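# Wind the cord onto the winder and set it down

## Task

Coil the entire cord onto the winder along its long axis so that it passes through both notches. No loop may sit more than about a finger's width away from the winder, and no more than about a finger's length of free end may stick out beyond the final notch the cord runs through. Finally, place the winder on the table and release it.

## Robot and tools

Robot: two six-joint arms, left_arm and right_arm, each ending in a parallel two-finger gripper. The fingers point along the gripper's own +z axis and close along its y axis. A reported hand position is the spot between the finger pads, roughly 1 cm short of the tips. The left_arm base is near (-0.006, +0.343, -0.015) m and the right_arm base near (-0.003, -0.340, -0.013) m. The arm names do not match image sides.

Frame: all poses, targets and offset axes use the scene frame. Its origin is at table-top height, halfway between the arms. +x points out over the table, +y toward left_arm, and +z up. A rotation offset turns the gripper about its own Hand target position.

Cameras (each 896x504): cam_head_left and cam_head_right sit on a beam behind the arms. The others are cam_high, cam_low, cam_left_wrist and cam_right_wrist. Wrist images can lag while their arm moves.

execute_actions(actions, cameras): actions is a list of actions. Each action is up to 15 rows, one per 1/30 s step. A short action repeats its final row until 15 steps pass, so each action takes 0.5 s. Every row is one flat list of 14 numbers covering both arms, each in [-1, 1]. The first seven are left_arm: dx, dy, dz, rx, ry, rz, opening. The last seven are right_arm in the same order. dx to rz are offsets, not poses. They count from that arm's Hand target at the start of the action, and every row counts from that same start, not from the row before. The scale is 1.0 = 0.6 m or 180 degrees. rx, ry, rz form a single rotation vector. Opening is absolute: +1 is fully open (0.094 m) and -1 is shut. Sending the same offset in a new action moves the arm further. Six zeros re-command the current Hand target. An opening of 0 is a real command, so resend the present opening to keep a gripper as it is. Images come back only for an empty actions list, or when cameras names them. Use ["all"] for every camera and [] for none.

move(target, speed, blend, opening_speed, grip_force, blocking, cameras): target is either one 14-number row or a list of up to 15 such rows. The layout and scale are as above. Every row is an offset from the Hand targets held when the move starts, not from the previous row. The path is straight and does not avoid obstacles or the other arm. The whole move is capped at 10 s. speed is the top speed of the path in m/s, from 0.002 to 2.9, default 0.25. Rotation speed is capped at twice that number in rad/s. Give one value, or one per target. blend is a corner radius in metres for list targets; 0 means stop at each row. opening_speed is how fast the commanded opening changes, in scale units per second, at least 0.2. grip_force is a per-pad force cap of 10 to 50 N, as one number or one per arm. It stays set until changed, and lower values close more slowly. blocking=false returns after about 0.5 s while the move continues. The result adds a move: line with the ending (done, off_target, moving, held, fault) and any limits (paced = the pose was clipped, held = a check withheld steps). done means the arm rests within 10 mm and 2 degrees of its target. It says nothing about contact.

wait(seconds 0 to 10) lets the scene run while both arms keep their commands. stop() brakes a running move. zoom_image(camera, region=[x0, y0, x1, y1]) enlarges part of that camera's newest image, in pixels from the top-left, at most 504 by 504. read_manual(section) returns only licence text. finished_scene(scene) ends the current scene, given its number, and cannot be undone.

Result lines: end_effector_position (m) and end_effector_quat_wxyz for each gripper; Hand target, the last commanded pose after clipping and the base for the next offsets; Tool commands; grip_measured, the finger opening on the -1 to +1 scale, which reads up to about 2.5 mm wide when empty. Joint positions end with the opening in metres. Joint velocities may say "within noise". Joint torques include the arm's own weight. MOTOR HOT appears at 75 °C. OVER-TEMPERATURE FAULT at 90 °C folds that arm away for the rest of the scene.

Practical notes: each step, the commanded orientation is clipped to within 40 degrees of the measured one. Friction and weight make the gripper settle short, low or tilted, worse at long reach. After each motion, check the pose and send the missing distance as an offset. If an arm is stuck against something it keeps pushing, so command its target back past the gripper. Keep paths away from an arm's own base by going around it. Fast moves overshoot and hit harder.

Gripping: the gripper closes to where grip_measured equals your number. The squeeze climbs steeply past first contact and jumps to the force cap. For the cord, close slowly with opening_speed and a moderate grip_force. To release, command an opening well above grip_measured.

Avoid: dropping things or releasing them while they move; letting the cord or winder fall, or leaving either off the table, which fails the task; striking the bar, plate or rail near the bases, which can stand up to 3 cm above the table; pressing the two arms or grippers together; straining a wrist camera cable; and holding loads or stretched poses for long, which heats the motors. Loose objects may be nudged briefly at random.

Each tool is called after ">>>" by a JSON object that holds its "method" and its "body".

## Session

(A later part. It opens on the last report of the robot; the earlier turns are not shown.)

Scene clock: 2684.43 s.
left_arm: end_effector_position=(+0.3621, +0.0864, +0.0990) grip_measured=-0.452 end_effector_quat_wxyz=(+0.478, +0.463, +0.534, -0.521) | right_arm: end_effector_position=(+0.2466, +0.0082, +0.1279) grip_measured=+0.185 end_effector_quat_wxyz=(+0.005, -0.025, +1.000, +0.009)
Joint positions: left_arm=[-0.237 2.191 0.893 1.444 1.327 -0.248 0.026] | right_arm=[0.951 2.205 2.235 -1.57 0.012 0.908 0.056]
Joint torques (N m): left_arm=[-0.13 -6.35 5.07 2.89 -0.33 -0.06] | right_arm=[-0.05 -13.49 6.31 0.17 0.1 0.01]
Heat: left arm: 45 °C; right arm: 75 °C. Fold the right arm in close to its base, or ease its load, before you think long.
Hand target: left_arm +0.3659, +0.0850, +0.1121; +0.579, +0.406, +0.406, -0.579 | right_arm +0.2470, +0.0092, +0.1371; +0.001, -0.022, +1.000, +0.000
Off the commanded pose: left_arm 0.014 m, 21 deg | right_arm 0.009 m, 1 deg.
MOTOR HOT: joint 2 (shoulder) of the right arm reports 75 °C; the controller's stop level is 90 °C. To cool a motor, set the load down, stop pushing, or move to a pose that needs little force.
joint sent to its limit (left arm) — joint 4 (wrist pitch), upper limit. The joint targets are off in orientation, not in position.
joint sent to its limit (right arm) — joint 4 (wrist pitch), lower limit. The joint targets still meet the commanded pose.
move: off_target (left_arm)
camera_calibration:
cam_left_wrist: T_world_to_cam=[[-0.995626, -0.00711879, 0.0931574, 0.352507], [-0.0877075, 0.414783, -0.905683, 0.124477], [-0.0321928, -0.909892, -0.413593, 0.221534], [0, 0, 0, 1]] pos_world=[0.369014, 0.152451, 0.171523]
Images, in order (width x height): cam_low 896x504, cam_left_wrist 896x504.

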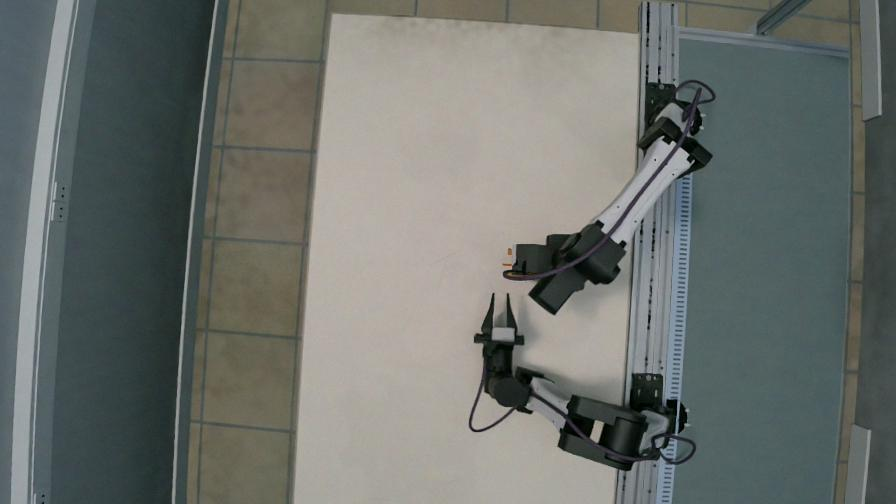

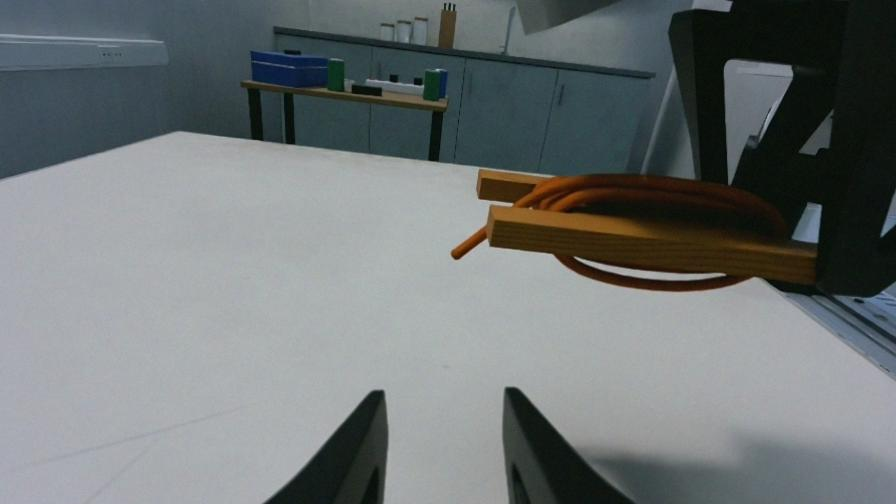

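>>> {"method": "move", "body": {"target": [-0.002,-0.117,-0.0033,0,0,0,-0.45,0,0,-0.012,0,0,0,0.0], "speed": 0.15, "cameras": ["cam_left_wrist","cam_low"]}}

Scene clock: 2708.60 s.
left_arm: end_effector_position=(+0.3602, +0.0154, +0.0935) grip_measured=-0.452 end_effector_quat_wxyz=(+0.484, +0.461, +0.521, -0.531) | right_arm: end_effector_position=(+0.2466, +0.0082, +0.1279) grip_measured=+0.185 end_effector_quat_wxyz=(+0.005, -0.025, +1.000, +0.009)
Joint positions: left_arm=[-0.415 2.274 0.999 1.444 1.161 -0.256 0.026] | right_arm=[0.951 2.205 2.235 -1.57 0.012 0.908 0.056]
Joint torques (N m): left_arm=[0.14 -6.84 5.64 3.01 -0.37 -0.08] | right_arm=[-0.12 -11.77 6.2 0.21 0.13 0.01]
Heat: left arm: 50 °C; right arm: 73 °C. Fold the right arm in close to its base, or ease its load, before you think long.
Hand target: left_arm +0.3647, +0.0147, +0.1102; +0.579, +0.406, +0.405, -0.579 | right_arm +0.2470, +0.0092, +0.1299; +0.001, -0.022, +1.000, +0.000
Off the commanded pose: left_arm 0.017 m, 19 deg | right_arm 0.002 m, 1 deg.
MOTOR HOT: still on. Joint 2 (shoulder) of the right arm reports 73 °C.
joint sent to its limit (left arm) — joint 4 (wrist pitch), upper limit. The joint targets are off in orientation, not in position.
joint sent to its limit (right arm) — joint 4 (wrist pitch), lower limit. The joint targets still meet the commanded pose.
move: off_target (left_arm)
camera_calibration:
cam_left_wrist: T_world_to_cam=[[-0.996199, 0.0106512, 0.0864477, 0.351155], [-0.0756232, 0.386689, -0.919104, 0.146087], [-0.0432179, -0.922149, -0.384414, 0.15612], [0, 0, 0, 1]] pos_world=[0.367615, 0.083735, 0.163927]
Images, in order (width x height): cam_low 896x504, cam_left_wrist 896x504.

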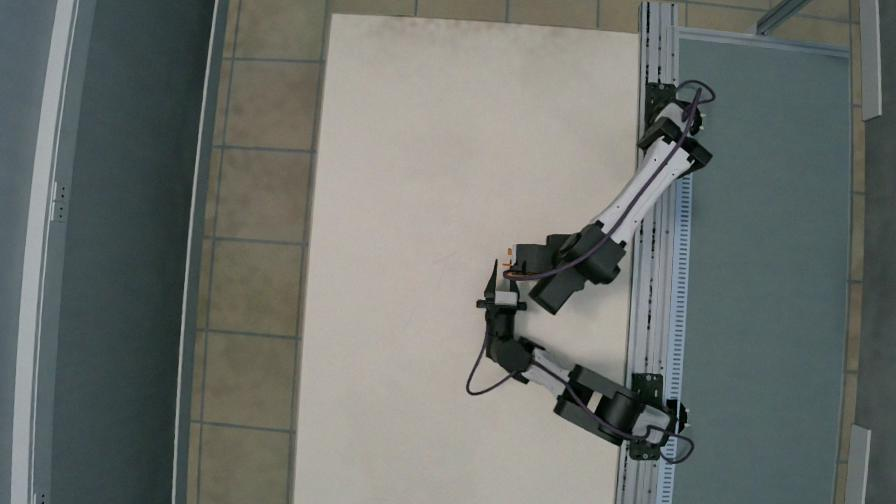

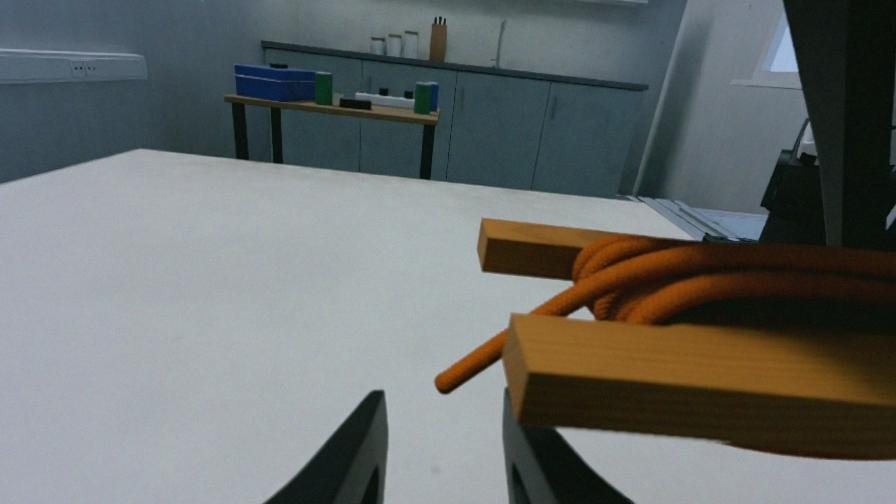

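>>> {"method": "move", "body": {"target": [0,0,0.0133,0,0,0,-0.45,0,0,-0.002,0,0,0,0.0], "speed": 0.1, "cameras": ["cam_left_wrist"]}}

Scene clock: 2716.97 s.
left_arm: end_effector_position=(+0.3608, +0.0154, +0.0936) grip_measured=-0.452 end_effector_quat_wxyz=(+0.480, +0.456, +0.525, -0.534) | right_arm: end_effector_position=(+0.2466, +0.0082, +0.1279) grip_measured=+0.185 end_effector_quat_wxyz=(+0.005, -0.025, +1.000, +0.009)
Joint positions: left_arm=[-0.415 2.274 0.999 1.444 1.158 -0.271 0.026] | right_arm=[0.951 2.205 2.235 -1.57 0.012 0.908 0.056]
Joint torques (N m): left_arm=[0.13 -8.18 5.52 3.01 -0.35 -0.08] | right_arm=[-0.09 -11.7 6.31 0.25 0.06 0.05]
Heat: left arm: 51 °C; right arm: 71 °C.
Hand target: left_arm +0.3648, +0.0147, +0.1182; +0.579, +0.406, +0.405, -0.579 | right_arm +0.2470, +0.0092, +0.1287; +0.001, -0.022, +1.000, +0.000
Off the commanded pose: left_arm 0.025 m, 19 deg | right_arm 0.001 m, 1 deg.
MOTOR HOT: cleared for the motors of the right arm.
joint sent to its limit (left arm) — joint 4 (wrist pitch), upper limit. The joint targets are off in orientation, not in position.
joint sent to its limit (right arm) — joint 4 (wrist pitch), lower limit. The joint targets still meet the commanded pose.
move: off_target (left_arm)
camera_calibration:
cam_left_wrist: T_world_to_cam=[[-0.994738, 0.00781688, 0.10215, 0.349786], [-0.0912459, 0.385765, -0.918074, 0.151725], [-0.0465823, -0.922564, -0.383022, 0.157282], [0, 0, 0, 1]] pos_world=[0.369117, 0.0838389, 0.163806]
Images, in order (width x height): cam_left_wrist 896x504.

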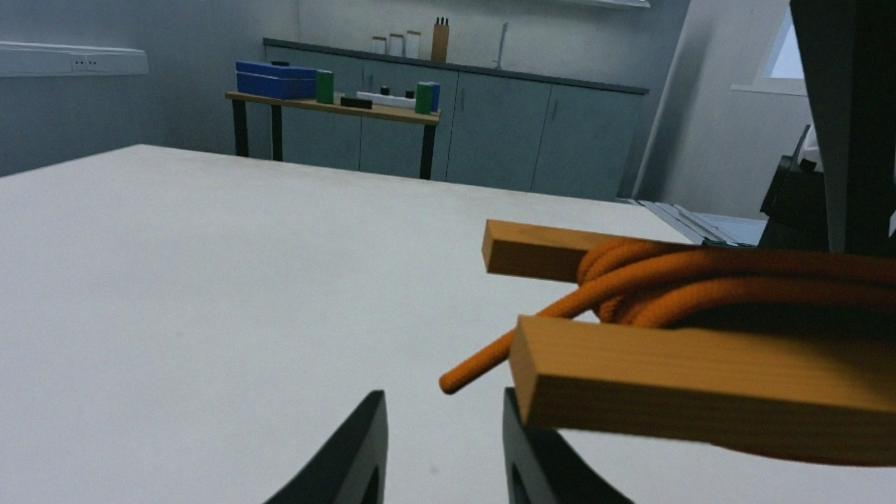

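>>> {"method": "move", "body": {"target": [-0.003,0,-0.0167,0.111,0,0,-0.45,0,0,0,0,0,0,0.0], "speed": 0.15, "cameras": ["cam_left_wrist"]}}

Scene clock: 2726.90 s.
left_arm: end_effector_position=(+0.3602, +0.0150, +0.0793) grip_measured=-0.452 end_effector_quat_wxyz=(+0.474, +0.483, +0.529, -0.512) | right_arm: end_effector_position=(+0.2466, +0.0082, +0.1279) grip_measured=+0.185 end_effector_quat_wxyz=(+0.005, -0.025, +1.000, +0.009)
Joint positions: left_arm=[-0.415 2.25 0.999 1.272 1.173 -0.096 0.026] | right_arm=[0.951 2.205 2.235 -1.57 0.012 0.908 0.056]
Joint torques (N m): left_arm=[0.54 -11.88 5.31 1.77 0.04 0.18] | right_arm=[-0.24 -11.6 6.53 0.25 0.15 0.01]
Heat: left arm: 52 °C; right arm: 70 °C.
Hand target: left_arm +0.3629, +0.0147, +0.1080; +0.499, +0.501, +0.500, -0.500 | right_arm +0.2470, +0.0092, +0.1287; +0.001, -0.022, +1.000, +0.000
Off the commanded pose: left_arm 0.029 m, 5 deg | right_arm 0.001 m, 1 deg.
joint sent to its limit (right arm) — joint 4 (wrist pitch), lower limit. The joint targets still meet the commanded pose.
move: off_target (left_arm)
camera_calibration:
cam_left_wrist: T_world_to_cam=[[-0.997812, 0.0128019, 0.0648693, 0.354725], [-0.0525984, 0.440813, -0.896057, 0.122227], [-0.0400664, -0.897508, -0.439175, 0.153133], [0, 0, 0, 1]] pos_world=[0.366513, 0.0790177, 0.153764]
Images, in order (width x height): cam_left_wrist 896x504.

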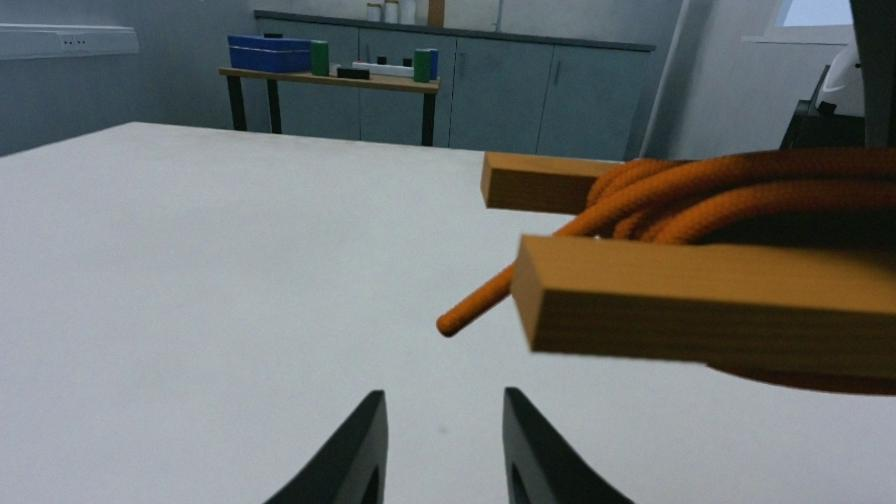

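>>> {"method": "move", "body": {"target": [[0,0.1,0.0333,0,0,0,-0.45,0,0,0,0,0,0,0.0],[0,0.1,0.0,0,0,0,-0.45,0,0,0,0,0,0,0.0],[0,0.0,0.0,0,0,0,-0.45,0,0,0,0,0,0,0.0]], "speed": 0.2, "cameras": ["cam_left_wrist"]}}

Scene clock: 2741.17 s.
left_arm: end_effector_position=(+0.3529, +0.0154, +0.1039) grip_measured=-0.452 end_effector_quat_wxyz=(+0.482, +0.499, +0.506, -0.513) | right_arm: end_effector_position=(+0.2462, +0.0058, +0.1279) grip_measured=+0.185 end_effector_quat_wxyz=(+0.004, -0.023, +1.000, +0.004)
Joint positions: left_arm=[-0.414 2.185 0.989 1.265 1.205 -0.094 0.026] | right_arm=[0.951 2.205 2.235 -1.579 0.018 0.913 0.056]
Joint torques (N m): left_arm=[0.57 -6.95 6.32 1.78 -0.34 0.2] | right_arm=[-0.08 -11.54 6.53 0.22 0.04 -0.08]
Heat: left arm: 49 °C; right arm: 68 °C.
Hand target: left_arm +0.3630, +0.0148, +0.1081; +0.500, +0.501, +0.500, -0.500 | right_arm +0.2469, +0.0093, +0.1287; +0.001, -0.022, +1.000, +0.000
Off the commanded pose: left_arm 0.011 m, 3 deg | right_arm 0.004 m, 1 deg.
joint sent to its limit (right arm) — joint 4 (wrist pitch), lower limit. The joint targets still meet the commanded pose.
move: off_target (left_arm)
camera_calibration:
cam_left_wrist: T_world_to_cam=[[-0.998781, 0.045851, 0.0182804, 0.350436], [0.00300448, 0.426127, -0.904658, 0.125228], [-0.0492693, -0.903501, -0.425745, 0.165921], [0, 0, 0, 1]] pos_world=[0.357807, 0.0804786, 0.177523]
Images, in order (width x height): cam_left_wrist 896x504.

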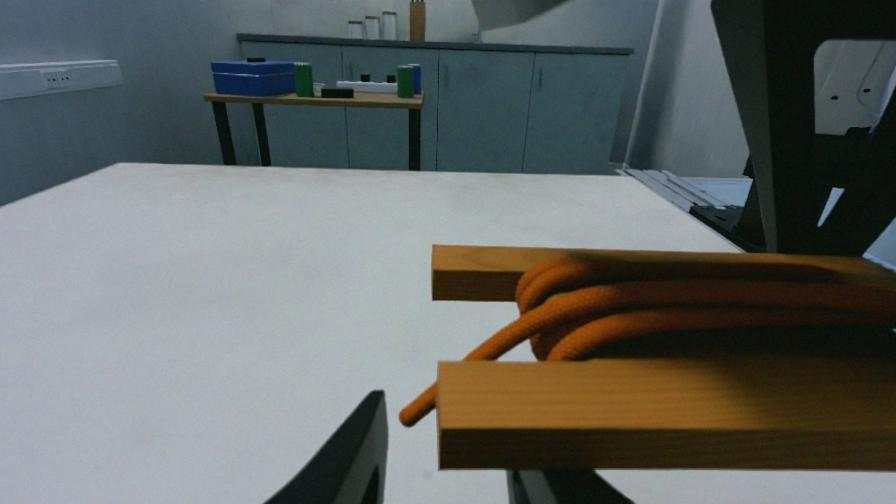

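>>> {"method": "move", "body": {"target": [0,0,0,0,0,0,-1.0,0,0,0,0,0,0,0.0], "speed": 0.1, "grip_force": [20,50], "cameras": ["cam_left_wrist"]}}

Scene clock: 2751.83 s.
left_arm: end_effector_position=(+0.3533, +0.0154, +0.1038) grip_measured=-0.946 end_effector_quat_wxyz=(+0.482, +0.498, +0.507, -0.512) | right_arm: end_effector_position=(+0.2462, +0.0058, +0.1279) grip_measured=+0.185 end_effector_quat_wxyz=(+0.004, -0.023, +1.000, +0.004)
Joint positions: left_arm=[-0.414 2.185 0.989 1.264 1.202 -0.094 0.003] | right_arm=[0.951 2.205 2.235 -1.579 0.018 0.913 0.056]
Joint torques (N m): left_arm=[0.55 -6.97 6.35 1.78 -0.3 0.19] | right_arm=[0.01 -11.56 6.37 0.24 0.03 -0.02]
Heat: left arm: 46 °C; right arm: 68 °C.
Hand target: left_arm +0.3630, +0.0148, +0.1081; +0.500, +0.500, +0.500, -0.500 | right_arm +0.2469, +0.0093, +0.1287; +0.001, -0.022, +1.000, +0.000
Off the commanded pose: left_arm 0.011 m, 3 deg | right_arm 0.004 m, 1 deg.
joint sent to its limit (right arm) — joint 4 (wrist pitch), lower limit. The joint targets still meet the commanded pose.
grip_force (N): 20, 50
move: off_target (left_arm)
camera_calibration:
cam_left_wrist: T_world_to_cam=[[-0.998891, 0.0430897, 0.01897, 0.350974], [0.00120769, 0.426244, -0.904607, 0.12585], [-0.0470651, -0.903581, -0.425824, 0.165174], [0, 0, 0, 1]] pos_world=[0.358207, 0.0804821, 0.177522]
Images, in order (width x height): cam_left_wrist 896x504.

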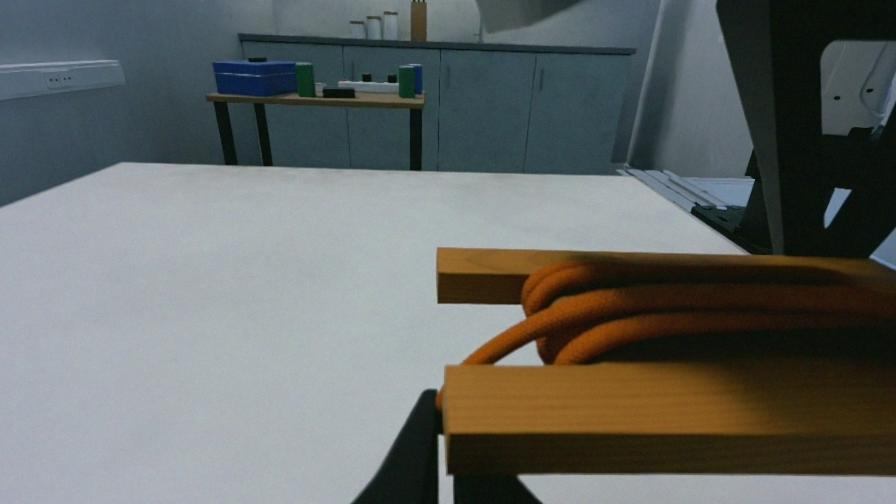

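>>> {"method": "move", "body": {"target": [[0.02,0,-0.03,0,0,0,-1.0,0,0,0,0,0,0,0.0],[0.035,0,-0.05,0,0,0,-1.0,0,0,0,0,0,0,0.0]], "speed": 0.06, "cameras": ["cam_left_wrist"]}}

Scene clock: 2758.67 s.
left_arm: end_effector_position=(+0.3703, +0.0099, +0.0825) grip_measured=-0.948 end_effector_quat_wxyz=(+0.487, +0.509, +0.492, -0.512) | right_arm: end_effector_position=(+0.2488, +0.0040, +0.1279) grip_measured=+0.184 end_effector_quat_wxyz=(+0.008, -0.021, +1.000, +0.001)
Joint positions: left_arm=[-0.41 2.312 1.095 1.313 1.226 -0.089 0.002] | right_arm=[0.947 2.205 2.235 -1.579 0.027 0.914 0.056]
Joint torques (N m): left_arm=[1.84 -6.56 5.7 1.69 -0.39 0.1] | right_arm=[0.24 -11.77 6.2 0.33 -0.09 -0.04]
Heat: left arm: 46 °C; right arm: 67 °C.
Hand target: left_arm +0.3839, +0.0147, +0.0781; +0.500, +0.501, +0.500, -0.500 | right_arm +0.2471, +0.0092, +0.1287; +0.001, -0.022, +1.000, +0.000
Off the commanded pose: left_arm 0.015 m, 2 deg | right_arm 0.006 m, 1 deg.
joint sent to its limit (right arm) — joint 4 (wrist pitch), lower limit. The joint targets still meet the commanded pose.
grip_force (N): 20, 50
move: off_target (left_arm)
camera_calibration:
cam_left_wrist: T_world_to_cam=[[-0.997925, 0.0633253, -0.0116095, 0.370455], [0.0370877, 0.418051, -0.907666, 0.0959552], [-0.0526248, -0.906214, -0.419532, 0.15342], [0, 0, 0, 1]] pos_world=[0.374201, 0.0754578, 0.155761]
Images, in order (width x height): cam_left_wrist 896x504.

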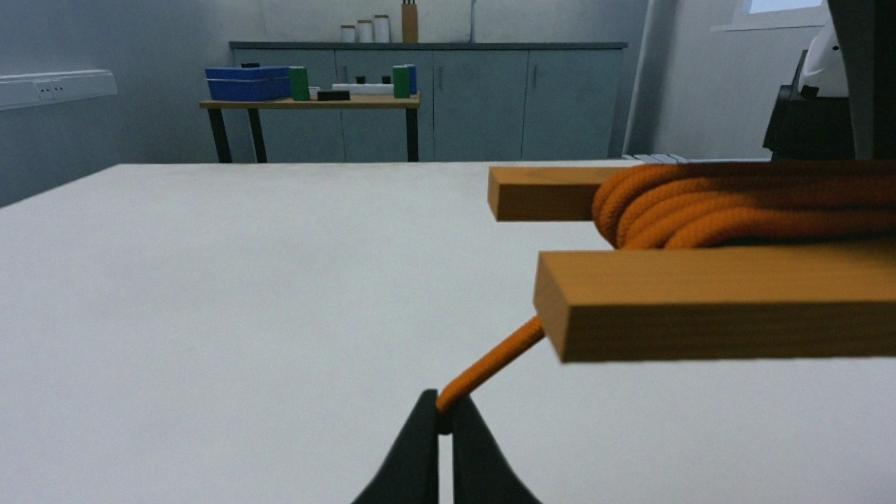

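>>> {"method": "move", "body": {"target": [[0,0,0,0,0,0,-0.5,0,0,0,0,0,0,0.0],[0,0.15,0,0,0,0,-0.45,0,0,0,0,0,0,0.0],[-0.1587,0.2388,0.1032,0,-0.52,0,-0.45,0,0,0,0,0,0,0.0]], "speed": [0.15,0.2,0.3], "blend": [0,0.02,0], "grip_force": [50,50], "cameras": ["cam_left_wrist","cam_right_wrist"]}}

>>> {"method": "zoom_image", "body": {"camera": "cam_left_wrist", "region": [360, 40, 560, 340]}}

Scene clock: 2778.37 s.
left_arm: end_effector_position=(+0.2994, +0.1554, +0.1235) grip_measured=-0.452 end_effector_quat_wxyz=(+0.697, +0.715, +0.051, -0.017) | right_arm: end_effector_position=(+0.2486, +0.0041, +0.1279) grip_measured=+0.184 end_effector_quat_wxyz=(+0.007, -0.021, +1.000, +0.001)
Joint positions: left_arm=[-0.052 1.913 0.571 1.454 1.495 1.37 0.026] | right_arm=[0.947 2.205 2.235 -1.579 0.026 0.914 0.056]
Joint torques (N m): left_arm=[1.01 -7.98 3.03 2.25 0.42 0.46] | right_arm=[-0.02 -11.41 6.26 0.28 0.01 -0.07]
Heat: left arm: 46 °C; right arm: 67 °C.
Hand target: left_arm +0.2887, +0.1580, +0.1400; +0.706, +0.707, -0.022, +0.023 | right_arm +0.2471, +0.0092, +0.1287; +0.001, -0.022, +1.000, +0.000
Off the commanded pose: left_arm 0.020 m, 10 deg | right_arm 0.005 m, 1 deg.
joint sent to its limit (right arm) — joint 4 (wrist pitch), lower limit. The joint targets still meet the commanded pose.
move: off_target (left_arm); blend cut to 0 m at target 2; target 2's new opening was sent with left_arm's hand 0.006 m and 3 deg from that target
camera_calibration:
cam_left_wrist: T_world_to_cam=[[-0.076984, 0.0443233, -0.996047, 0.139879], [0.886128, 0.46095, -0.0479765, -0.292142], [0.457002, -0.886318, -0.0747619, 0.100424], [0, 0, 0, 1]] pos_world=[0.223749, 0.217471, 0.132818]
cam_right_wrist: T_world_to_cam=[[0.05805, -0.998312, 0.0017509, -0.0113152], [-0.903038, -0.0517621, 0.426431, 0.207771], [-0.42562, -0.0263355, -0.904518, 0.310825], [0, 0, 0, 1]] pos_world=[0.320575, 0.00764423, 0.192567]
Images, in order (width x height): cam_left_wrist 896x504, cam_right_wrist 896x504.

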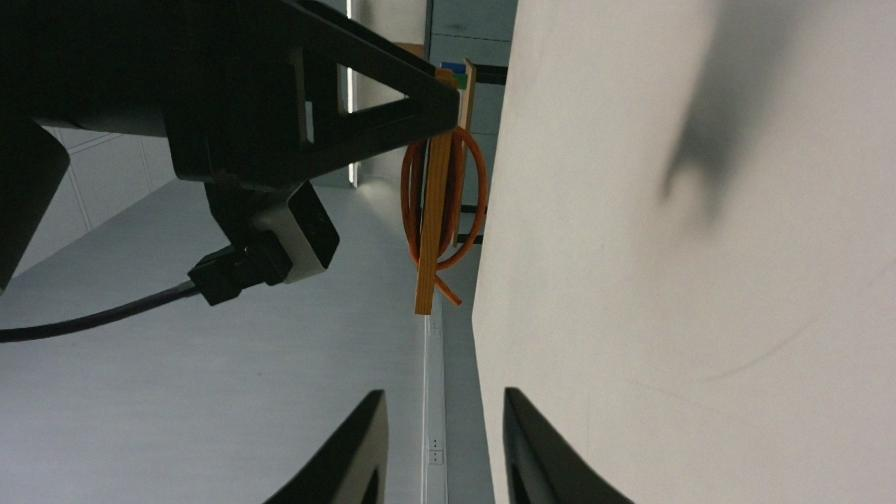

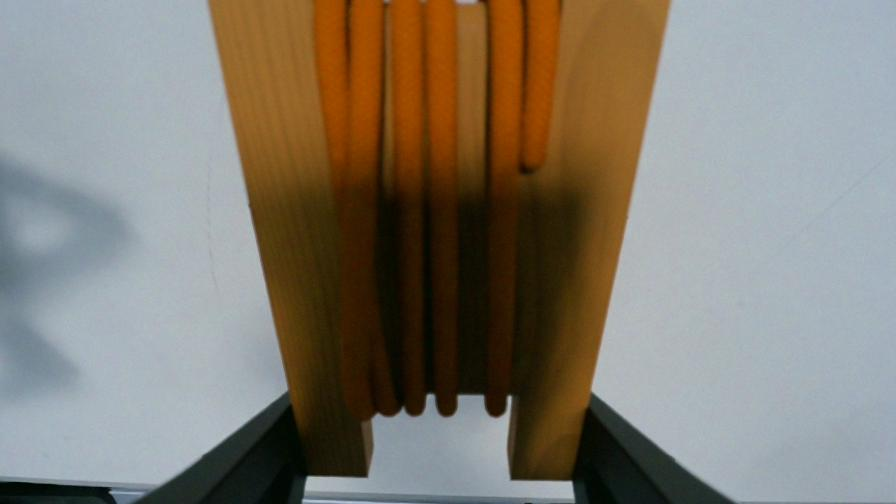

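Scaled by 1.680 from the camera's 896x504 image, which has a finer 1280x720 frame.

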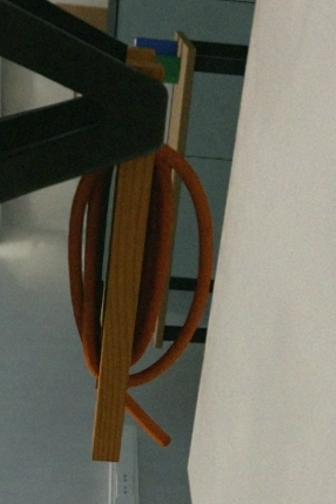

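>>> {"method": "move", "body": {"target": [[0.0688,-0.0633,-0.0167,0,0.26,0,-0.45,0,0,0,0,0,0,0.0],[0.1288,-0.1383,-0.02,0,0.52,0,-0.45,0,0,0,0,0,0,0.0],[0.1288,-0.1383,-0.055,0,0.52,0,-0.45,0,0,0,0,0,0,0.0],[0.1288,-0.2408,-0.055,0,0.52,0,-0.45,0,0,0,0,0,0,0.0]], "speed": [0.3,0.3,0.2,0.15], "blend": [0.03,0,0,0], "cameras": ["cam_left_wrist"]}}

Scene clock: 2923.37 s.
left_arm: end_effector_position=(+0.3578, +0.0150, +0.1045) grip_measured=-0.452 end_effector_quat_wxyz=(+0.485, +0.498, +0.505, -0.511) | right_arm: end_effector_position=(+0.2484, +0.0038, +0.1278) grip_measured=+0.184 end_effector_quat_wxyz=(+0.007, -0.021, +1.000, +0.001)
Joint positions: left_arm=[-0.411 2.195 1.007 1.263 1.202 -0.095 0.026] | right_arm=[0.947 2.205 2.235 -1.58 0.026 0.914 0.056]
Joint torques (N m): left_arm=[0.25 -6.9 6.16 1.73 -0.3 0.2] | right_arm=[0.23 -11.63 6.2 0.24 -0.05 -0.01]
Heat: left arm: 48 °C; right arm: 68 °C.
Hand target: left_arm +0.3661, +0.0135, +0.1070; +0.500, +0.501, +0.500, -0.500 | right_arm +0.2471, +0.0092, +0.1287; +0.001, -0.022, +1.000, +0.000
Off the commanded pose: left_arm 0.009 m, 2 deg | right_arm 0.006 m, 1 deg.
joint read past its limit (right arm) — joint 4 (wrist pitch), lower limit.
joint sent to its limit (right arm) — joint 4 (wrist pitch), lower limit. The joint targets still meet the commanded pose.
move: done
camera_calibration:
cam_left_wrist: T_world_to_cam=[[-0.999083, 0.0407244, 0.013182, 0.356057], [0.00532077, 0.423721, -0.905777, 0.12531], [-0.0424727, -0.904877, -0.42355, 0.163428], [0, 0, 0, 1]] pos_world=[0.362006, 0.0802859, 0.178029]
Images, in order (width x height): cam_left_wrist 896x504.

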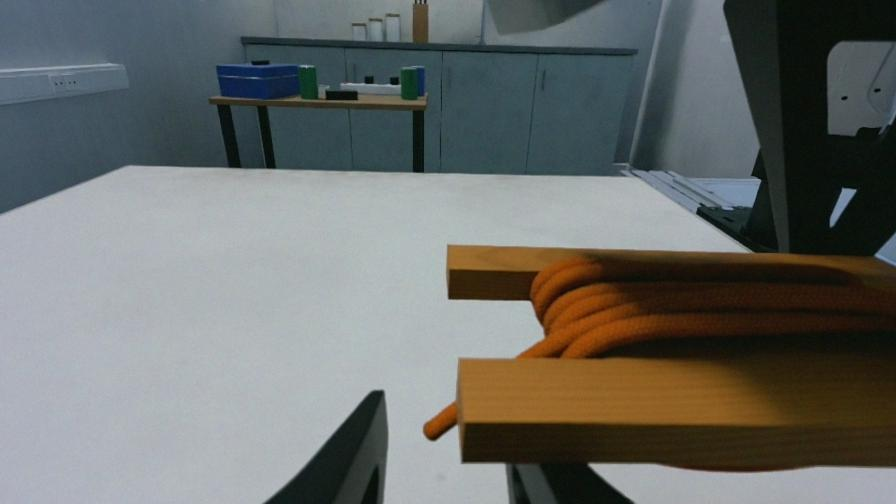

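>>> {"method": "execute_actions", "body": {"actions": [], "cameras": ["cam_low", "cam_left_wrist"]}}

Scene clock: 2952.03 s.
left_arm: end_effector_position=(+0.3578, +0.0150, +0.1045) grip_measured=-0.452 end_effector_quat_wxyz=(+0.485, +0.498, +0.506, -0.511) | right_arm: end_effector_position=(+0.2484, +0.0038, +0.1278) grip_measured=+0.184 end_effector_quat_wxyz=(+0.007, -0.021, +1.000, +0.001)
Joint positions: left_arm=[-0.411 2.195 1.007 1.263 1.202 -0.095 0.026] | right_arm=[0.947 2.205 2.235 -1.58 0.026 0.914 0.056]
Joint velocities: within noise
Joint torques (N m): left_arm=[0.25 -6.91 6.23 1.75 -0.29 0.2] | right_arm=[0.08 -11.44 6.05 0.27 0.01 -0.05]
Heat: left arm: 47 °C; right arm: 68 °C.
Hand target: left_arm +0.3660, +0.0136, +0.1069; +0.500, +0.500, +0.500, -0.500 | right_arm +0.2471, +0.0092, +0.1287; +0.001, -0.022, +1.000, +0.000
Tool commands: left_gripper/opening=-0.45 right_gripper/opening=+0.0
Off the commanded pose: left_arm 0.009 m, 2 deg | right_arm 0.006 m, 1 deg.
joint read past its limit (right arm) — joint 4 (wrist pitch), lower limit.
camera_calibration:
cam_left_wrist: T_world_to_cam=[[-0.999094, 0.0403296, 0.0135583, 0.356126], [0.0048185, 0.42386, -0.905715, 0.125468], [-0.042274, -0.904829, -0.423671, 0.163379], [0, 0, 0, 1]] pos_world=[0.362106, 0.0802864, 0.178029]
Images, in order (width x height): cam_low 896x504, cam_left_wrist 896x504.

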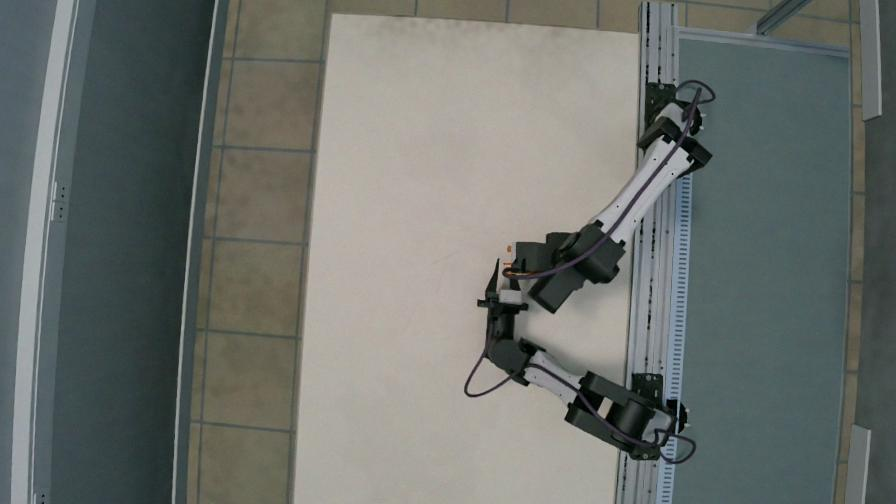

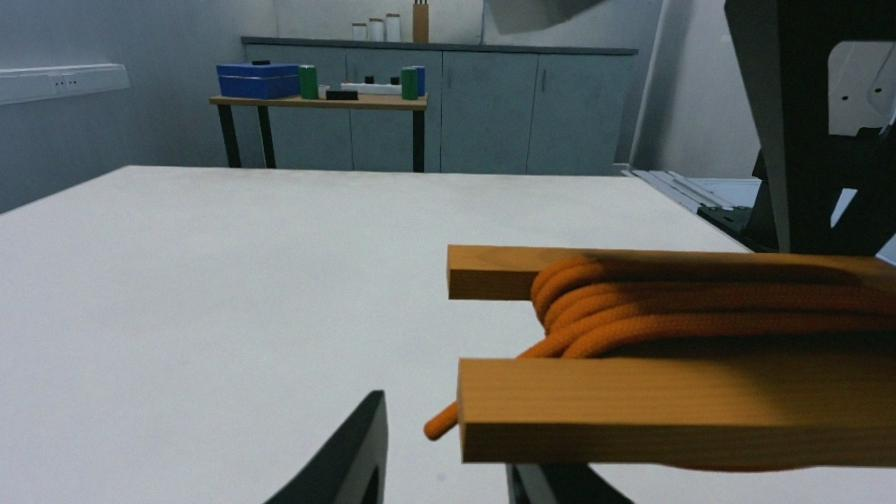

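>>> {"method": "move", "body": {"target": [[0,0,0,0,0,0,-1.0, 0,0,0,0,0,0,0.0],[0.018,0,-0.025,0,0,0,-1.0, 0,0,0,0,0,0,0.0],[0.035,0,-0.05,0,0,0,-1.0, 0,0,0,0,0,0,0.0]], "speed": [0.1,0.06,0.06], "grip_force": [20,50], "cameras": ["cam_low","cam_left_wrist"]}}

Scene clock: 3036.40 s.
left_arm: end_effector_position=(+0.3736, +0.0093, +0.0810) grip_measured=-0.960 end_effector_quat_wxyz=(+0.486, +0.508, +0.493, -0.512) | right_arm: end_effector_position=(+0.2490, +0.0036, +0.1279) grip_measured=+0.184 end_effector_quat_wxyz=(+0.008, -0.021, +1.000, +0.000)
Joint positions: left_arm=[-0.408 2.324 1.111 1.306 1.227 -0.089 0.002] | right_arm=[0.947 2.205 2.235 -1.58 0.029 0.914 0.056]
Joint torques (N m): left_arm=[1.65 -6.64 5.71 1.72 -0.39 0.11] | right_arm=[0.2 -11.4 6.02 0.31 -0.08 -0.07]
Heat: left arm: 46 °C; right arm: 69 °C.
Hand target: left_arm +0.3871, +0.0136, +0.0770; +0.500, +0.500, +0.500, -0.500 | right_arm +0.2469, +0.0092, +0.1287; +0.001, -0.022, +1.000, +0.000
Off the commanded pose: left_arm 0.015 m, 2 deg | right_arm 0.006 m, 1 deg.
joint sent to its limit (right arm) — joint 4 (wrist pitch), lower limit. The joint targets still meet the commanded pose.
grip_force (N): 20, 50
move: off_target (left_arm)
camera_calibration:
cam_left_wrist: T_world_to_cam=[[-0.99797, 0.0629898, -0.00941573, 0.373673], [0.0349905, 0.418724, -0.907439, 0.0955096], [-0.0532168, -0.905926, -0.420078, 0.152758], [0, 0, 0, 1]] pos_world=[0.377702, 0.0748581, 0.154358]
Images, in order (width x height): cam_low 896x504, cam_left_wrist 896x504.

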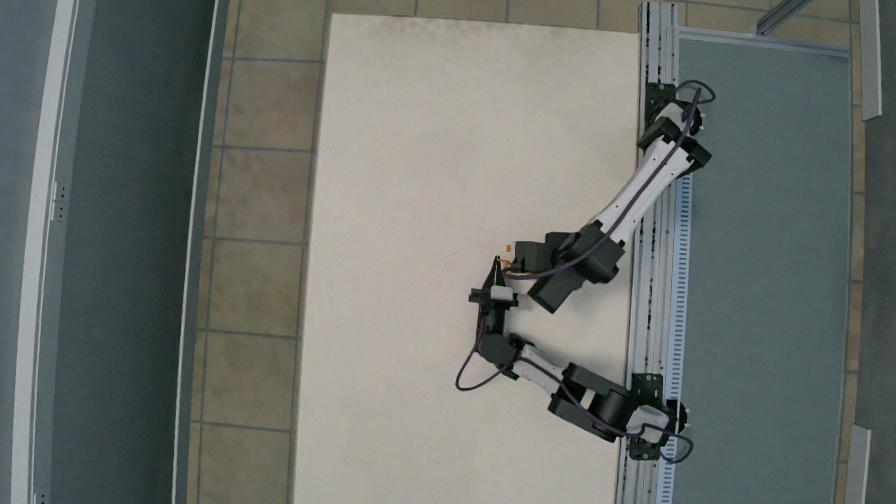

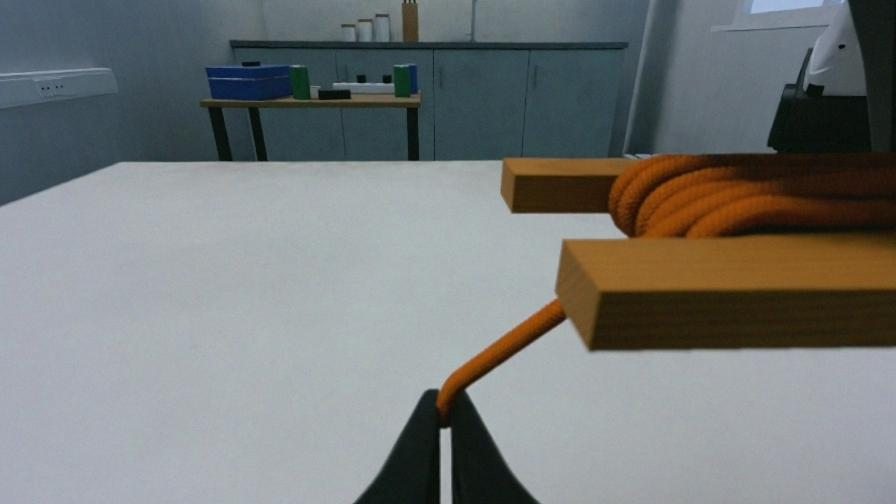

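>>> {"method": "move", "body": {"target": [[-0.008,0.033,0.006,0.055,0,0,-1.0, 0,0,0,0,0,0,0.0],[-0.025,0.066,0.03,0.111,0,0,-1.0, 0,0,0,0,0,0,0.0]], "speed": [0.08,0.08], "blend": [0.01,0], "cameras": ["cam_low","cam_left_wrist"]}}

Scene clock: 3059.50 s.
left_arm: end_effector_position=(+0.3579, +0.0481, +0.0775) grip_measured=-0.960 end_effector_quat_wxyz=(+0.381, +0.570, +0.582, -0.438) | right_arm: end_effector_position=(+0.2489, +0.0065, +0.1241) grip_measured=+0.184 end_effector_quat_wxyz=(+0.004, -0.021, +1.000, +0.003)
Joint positions: left_arm=[-0.348 2.018 1.193 -0.035 1.173 0.751 0.002] | right_arm=[0.947 2.214 2.235 -1.571 0.019 0.914 0.056]
Joint torques (N m): left_arm=[1.68 -10.47 7.16 1.24 -0.06 0.23] | right_arm=[0.29 -12.57 6.26 0.27 0.02 -0.06]
Heat: left arm: 47 °C; right arm: 69 °C.
Hand target: left_arm +0.3720, +0.0531, +0.0950; +0.405, +0.580, +0.579, -0.406 | right_arm +0.2469, +0.0092, +0.1289; +0.001, -0.022, +1.000, +0.000
Off the commanded pose: left_arm 0.023 m, 5 deg | right_arm 0.006 m, 1 deg.
joint sent to its limit (right arm) — joint 4 (wrist pitch), lower limit. The joint targets still meet the commanded pose.
grip_force (N): 20, 50
move: off_target (left_arm)
camera_calibration:
cam_left_wrist: T_world_to_cam=[[-0.996171, 0.0604008, 0.0632119, 0.349398], [-0.00388716, 0.691688, -0.722186, 0.062999], [-0.0873435, -0.719666, -0.688804, 0.209616], [0, 0, 0, 1]] pos_world=[0.366614, 0.0861738, 0.167795]
Images, in order (width x height): cam_low 896x504, cam_left_wrist 896x504.

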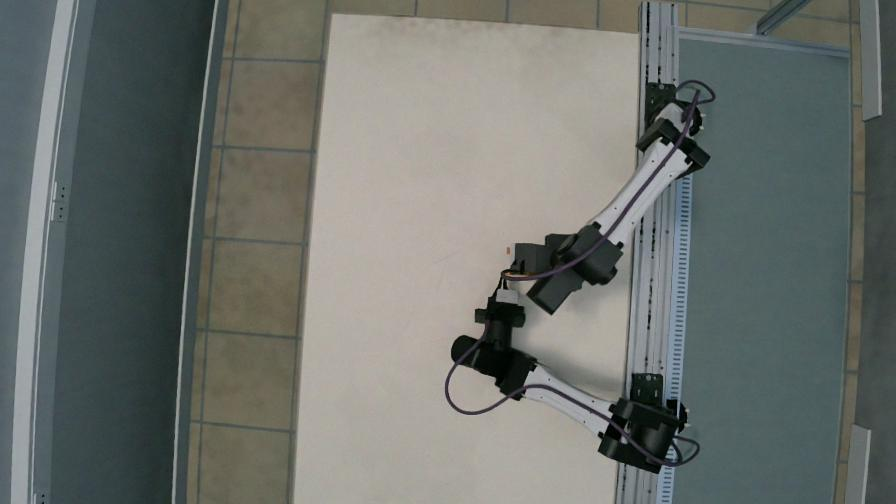

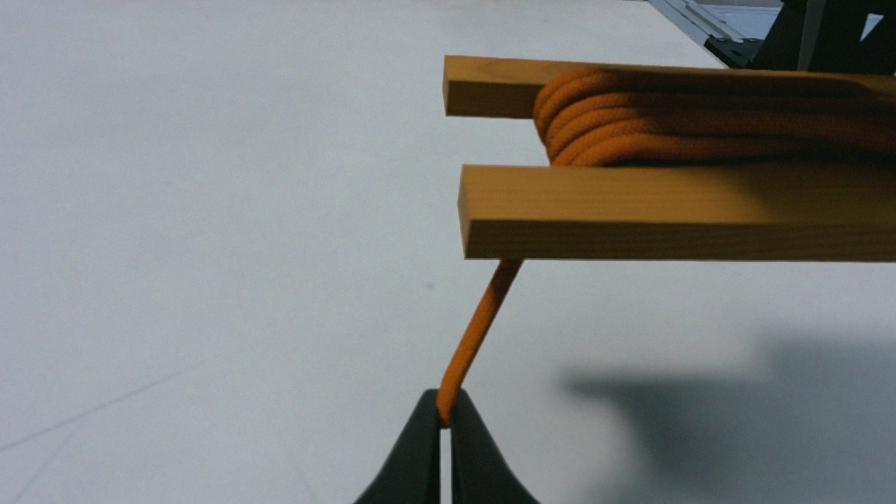

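>>> {"method": "move", "body": {"target": [[0.0033,0.0367,0.0217,0,0,0,-1.0, 0,0,0,0,0,0,0.0],[0.0,0.06,0.0667,0,0,0,-1.0, 0,0,0,0,0,0,0.0]], "speed": [0.08,0.08], "blend": [0.01,0], "cameras": ["cam_left_wrist"]}}

Scene clock: 3079.37 s.
left_arm: end_effector_position=(+0.3592, +0.0810, +0.1102) grip_measured=-0.960 end_effector_quat_wxyz=(+0.373, +0.569, +0.593, -0.431) | right_arm: end_effector_position=(+0.2534, +0.0177, +0.1246) grip_measured=+0.184 end_effector_quat_wxyz=(+0.016, -0.026, +0.999, +0.024)
Joint positions: left_arm=[-0.267 1.945 1.283 -0.388 1.196 0.935 0.002] | right_arm=[0.951 2.214 2.235 -1.524 0.012 0.907 0.056]
Joint torques (N m): left_arm=[2.76 -10.36 7.88 1.09 0.37 0.17] | right_arm=[-0.09 -12.85 6.54 -0.22 0.07 0.01]
Heat: left arm: 49 °C; right arm: 69 °C.
Hand target: left_arm +0.3721, +0.0892, +0.1351; +0.405, +0.580, +0.579, -0.406 | right_arm +0.2470, +0.0092, +0.1289; +0.001, -0.022, +1.000, +0.000
Off the commanded pose: left_arm 0.029 m, 5 deg | right_arm 0.012 m, 3 deg.
joint sent to its limit (right arm) — joint 4 (wrist pitch), lower limit. The joint targets still meet the commanded pose.
grip_force (N): 20, 50
move: off_target (left_arm, right_arm)
camera_calibration:
cam_left_wrist: T_world_to_cam=[[-0.996013, 0.046974, 0.075833, 0.346285], [-0.0200968, 0.710095, -0.703819, 0.0661419], [-0.0869098, -0.702537, -0.70632, 0.256382], [0, 0, 0, 1]] pos_world=[0.368516, 0.116884, 0.20138]
Images, in order (width x height): cam_left_wrist 896x504.

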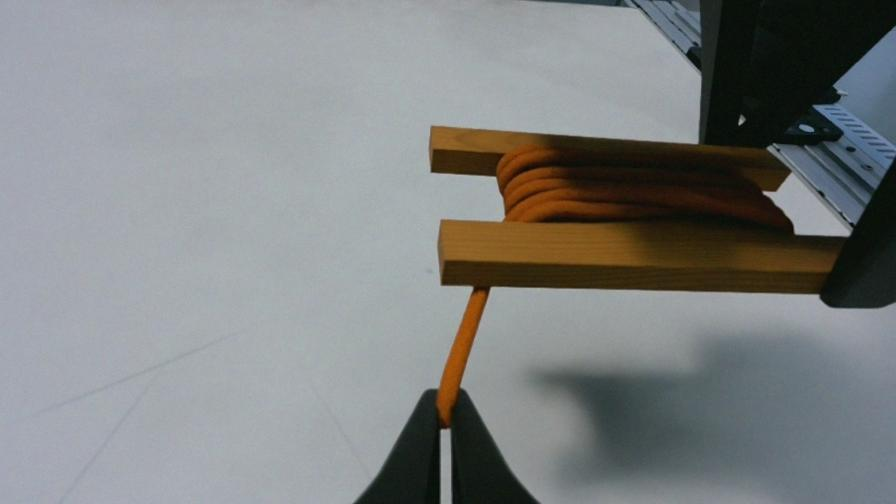

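>>> {"method": "move", "body": {"target": [0.0,0.003,-0.1167,0,0,0,-1.0, 0,0,-0.1648,0,0,0,0.0], "speed": 0.1, "cameras": ["cam_left_wrist"]}}

Scene clock: 3089.60 s.
left_arm: end_effector_position=(+0.3683, +0.0890, +0.0682) grip_measured=-0.997 end_effector_quat_wxyz=(+0.396, +0.576, +0.583, -0.414) | right_arm: end_effector_position=(+0.2441, +0.0067, +0.0264) grip_measured=+0.184 end_effector_quat_wxyz=(-0.008, -0.026, +1.000, -0.008)
Joint positions: left_arm=[-0.247 2.024 1.196 -0.176 1.194 0.951 0] | right_arm=[0.95 2.214 1.844 -1.212 0.012 0.907 0.056]
Joint torques (N m): left_arm=[0.62 -6.84 4.56 1.55 0.4 0.1] | right_arm=[-0.59 -13.91 4.67 0.36 0.18 0.04]
Heat: left arm: 49 °C; right arm: 70 °C.
Hand target: left_arm +0.3719, +0.0909, +0.0649; +0.405, +0.580, +0.579, -0.406 | right_arm +0.2470, +0.0092, +0.0300; +0.001, -0.022, +1.000, +0.000
Off the commanded pose: left_arm 0.005 m, 2 deg | right_arm 0.005 m, 1 deg.
grip_force (N): 20, 50
move: done
camera_calibration:
cam_left_wrist: T_world_to_cam=[[-0.999324, 0.0336036, 0.0149429, 0.364741], [0.0130334, 0.703553, -0.710523, 0.0199462], [-0.0343893, -0.709848, -0.703515, 0.214263], [0, 0, 0, 1]] pos_world=[0.371603, 0.125804, 0.159459]
Images, in order (width x height): cam_left_wrist 896x504.

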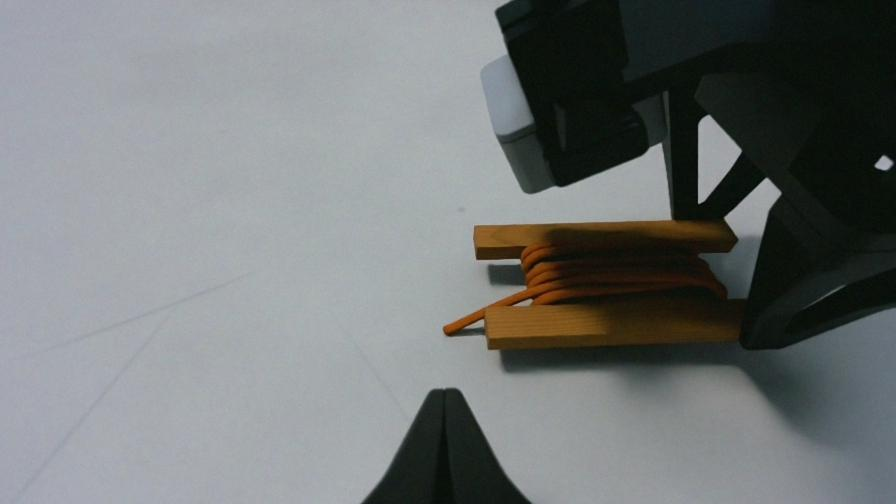

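>>> {"method": "zoom_image", "body": {"camera": "cam_left_wrist", "region": [420, 190, 780, 380]}}

Scaled by 1.400 from the camera's 896x504 image, which has a finer 1280x720 frame.

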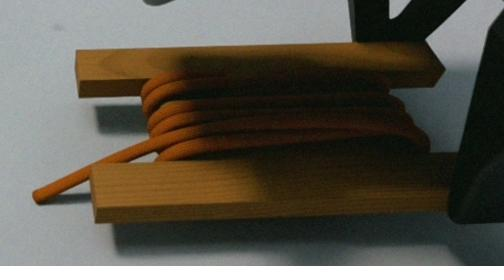

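>>> {"method": "move", "body": {"target": [[0.0,0.07,0.01,-0.05,0,0,-1.0, 0,0,-0.015,0,0,0,0.0],[-0.123,0.1085,0.02,-0.0878,-0.4945,-0.0868,-1.0, 0,0,-0.03,0,0,0,0.0]], "speed": [0.12,0.25], "blend": [0.01,0], "cameras": ["cam_left_wrist"]}}

Scene clock: 3128.00 s.
left_arm: end_effector_position=(+0.2998, +0.1535, +0.0720) grip_measured=-0.997 end_effector_quat_wxyz=(+0.691, +0.723, -0.003, -0.004) | right_arm: end_effector_position=(+0.2448, +0.0081, +0.0142) grip_measured=+0.184 end_effector_quat_wxyz=(-0.004, -0.026, +1.000, -0.002)
Joint positions: left_arm=[-0.063 2.003 0.633 0.99 1.54 1.957 0] | right_arm=[0.95 2.214 1.795 -1.149 0.012 0.907 0.056]
Joint torques (N m): left_arm=[0.96 -6.42 2.89 1.65 0.35 -0.28] | right_arm=[-0.55 -12.6 4.67 0.41 0.12 -0.04]
Heat: left arm: 48 °C; right arm: 73 °C.
Hand target: left_arm +0.2982, +0.1561, +0.0770; +0.707, +0.707, +0.000, +0.000 | right_arm +0.2471, +0.0092, +0.0120; +0.001, -0.022, +1.000, +0.000
Off the commanded pose: left_arm 0.006 m, 3 deg | right_arm 0.003 m, 1 deg.
grip_force (N): 20, 50
move: off_target (left_arm)
camera_calibration:
cam_left_wrist: T_world_to_cam=[[0.018412, 0.0673915, -0.997557, 0.0565991], [0.912733, 0.406149, 0.0442844, -0.300226], [0.408141, -0.911319, -0.0540325, 0.111853], [0, 0, 0, 1]] pos_world=[0.227332, 0.220056, 0.0757999]
Images, in order (width x height): cam_left_wrist 896x504.

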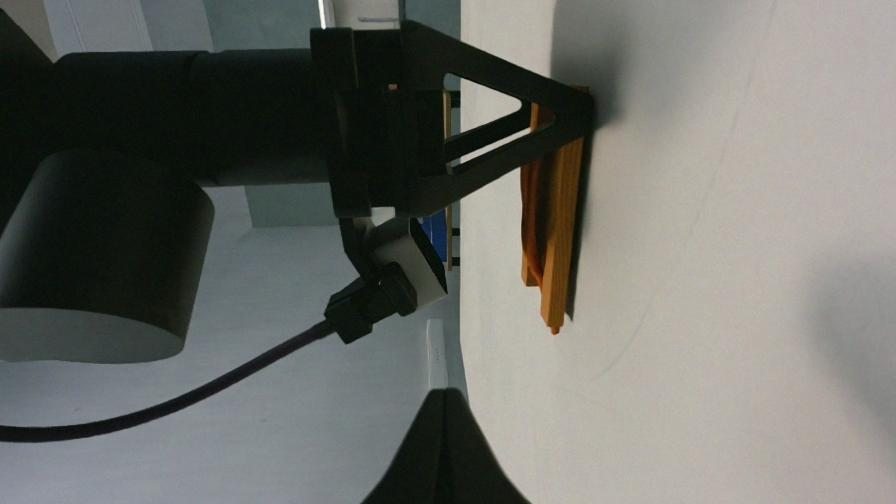

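>>> {"method": "zoom_image", "body": {"camera": "cam_left_wrist", "region": [480, 80, 640, 340]}}

Scaled by 1.938 from the camera's 896x504 image, which has a finer 1280x720 frame.

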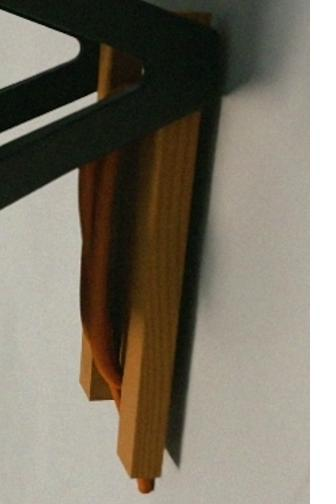

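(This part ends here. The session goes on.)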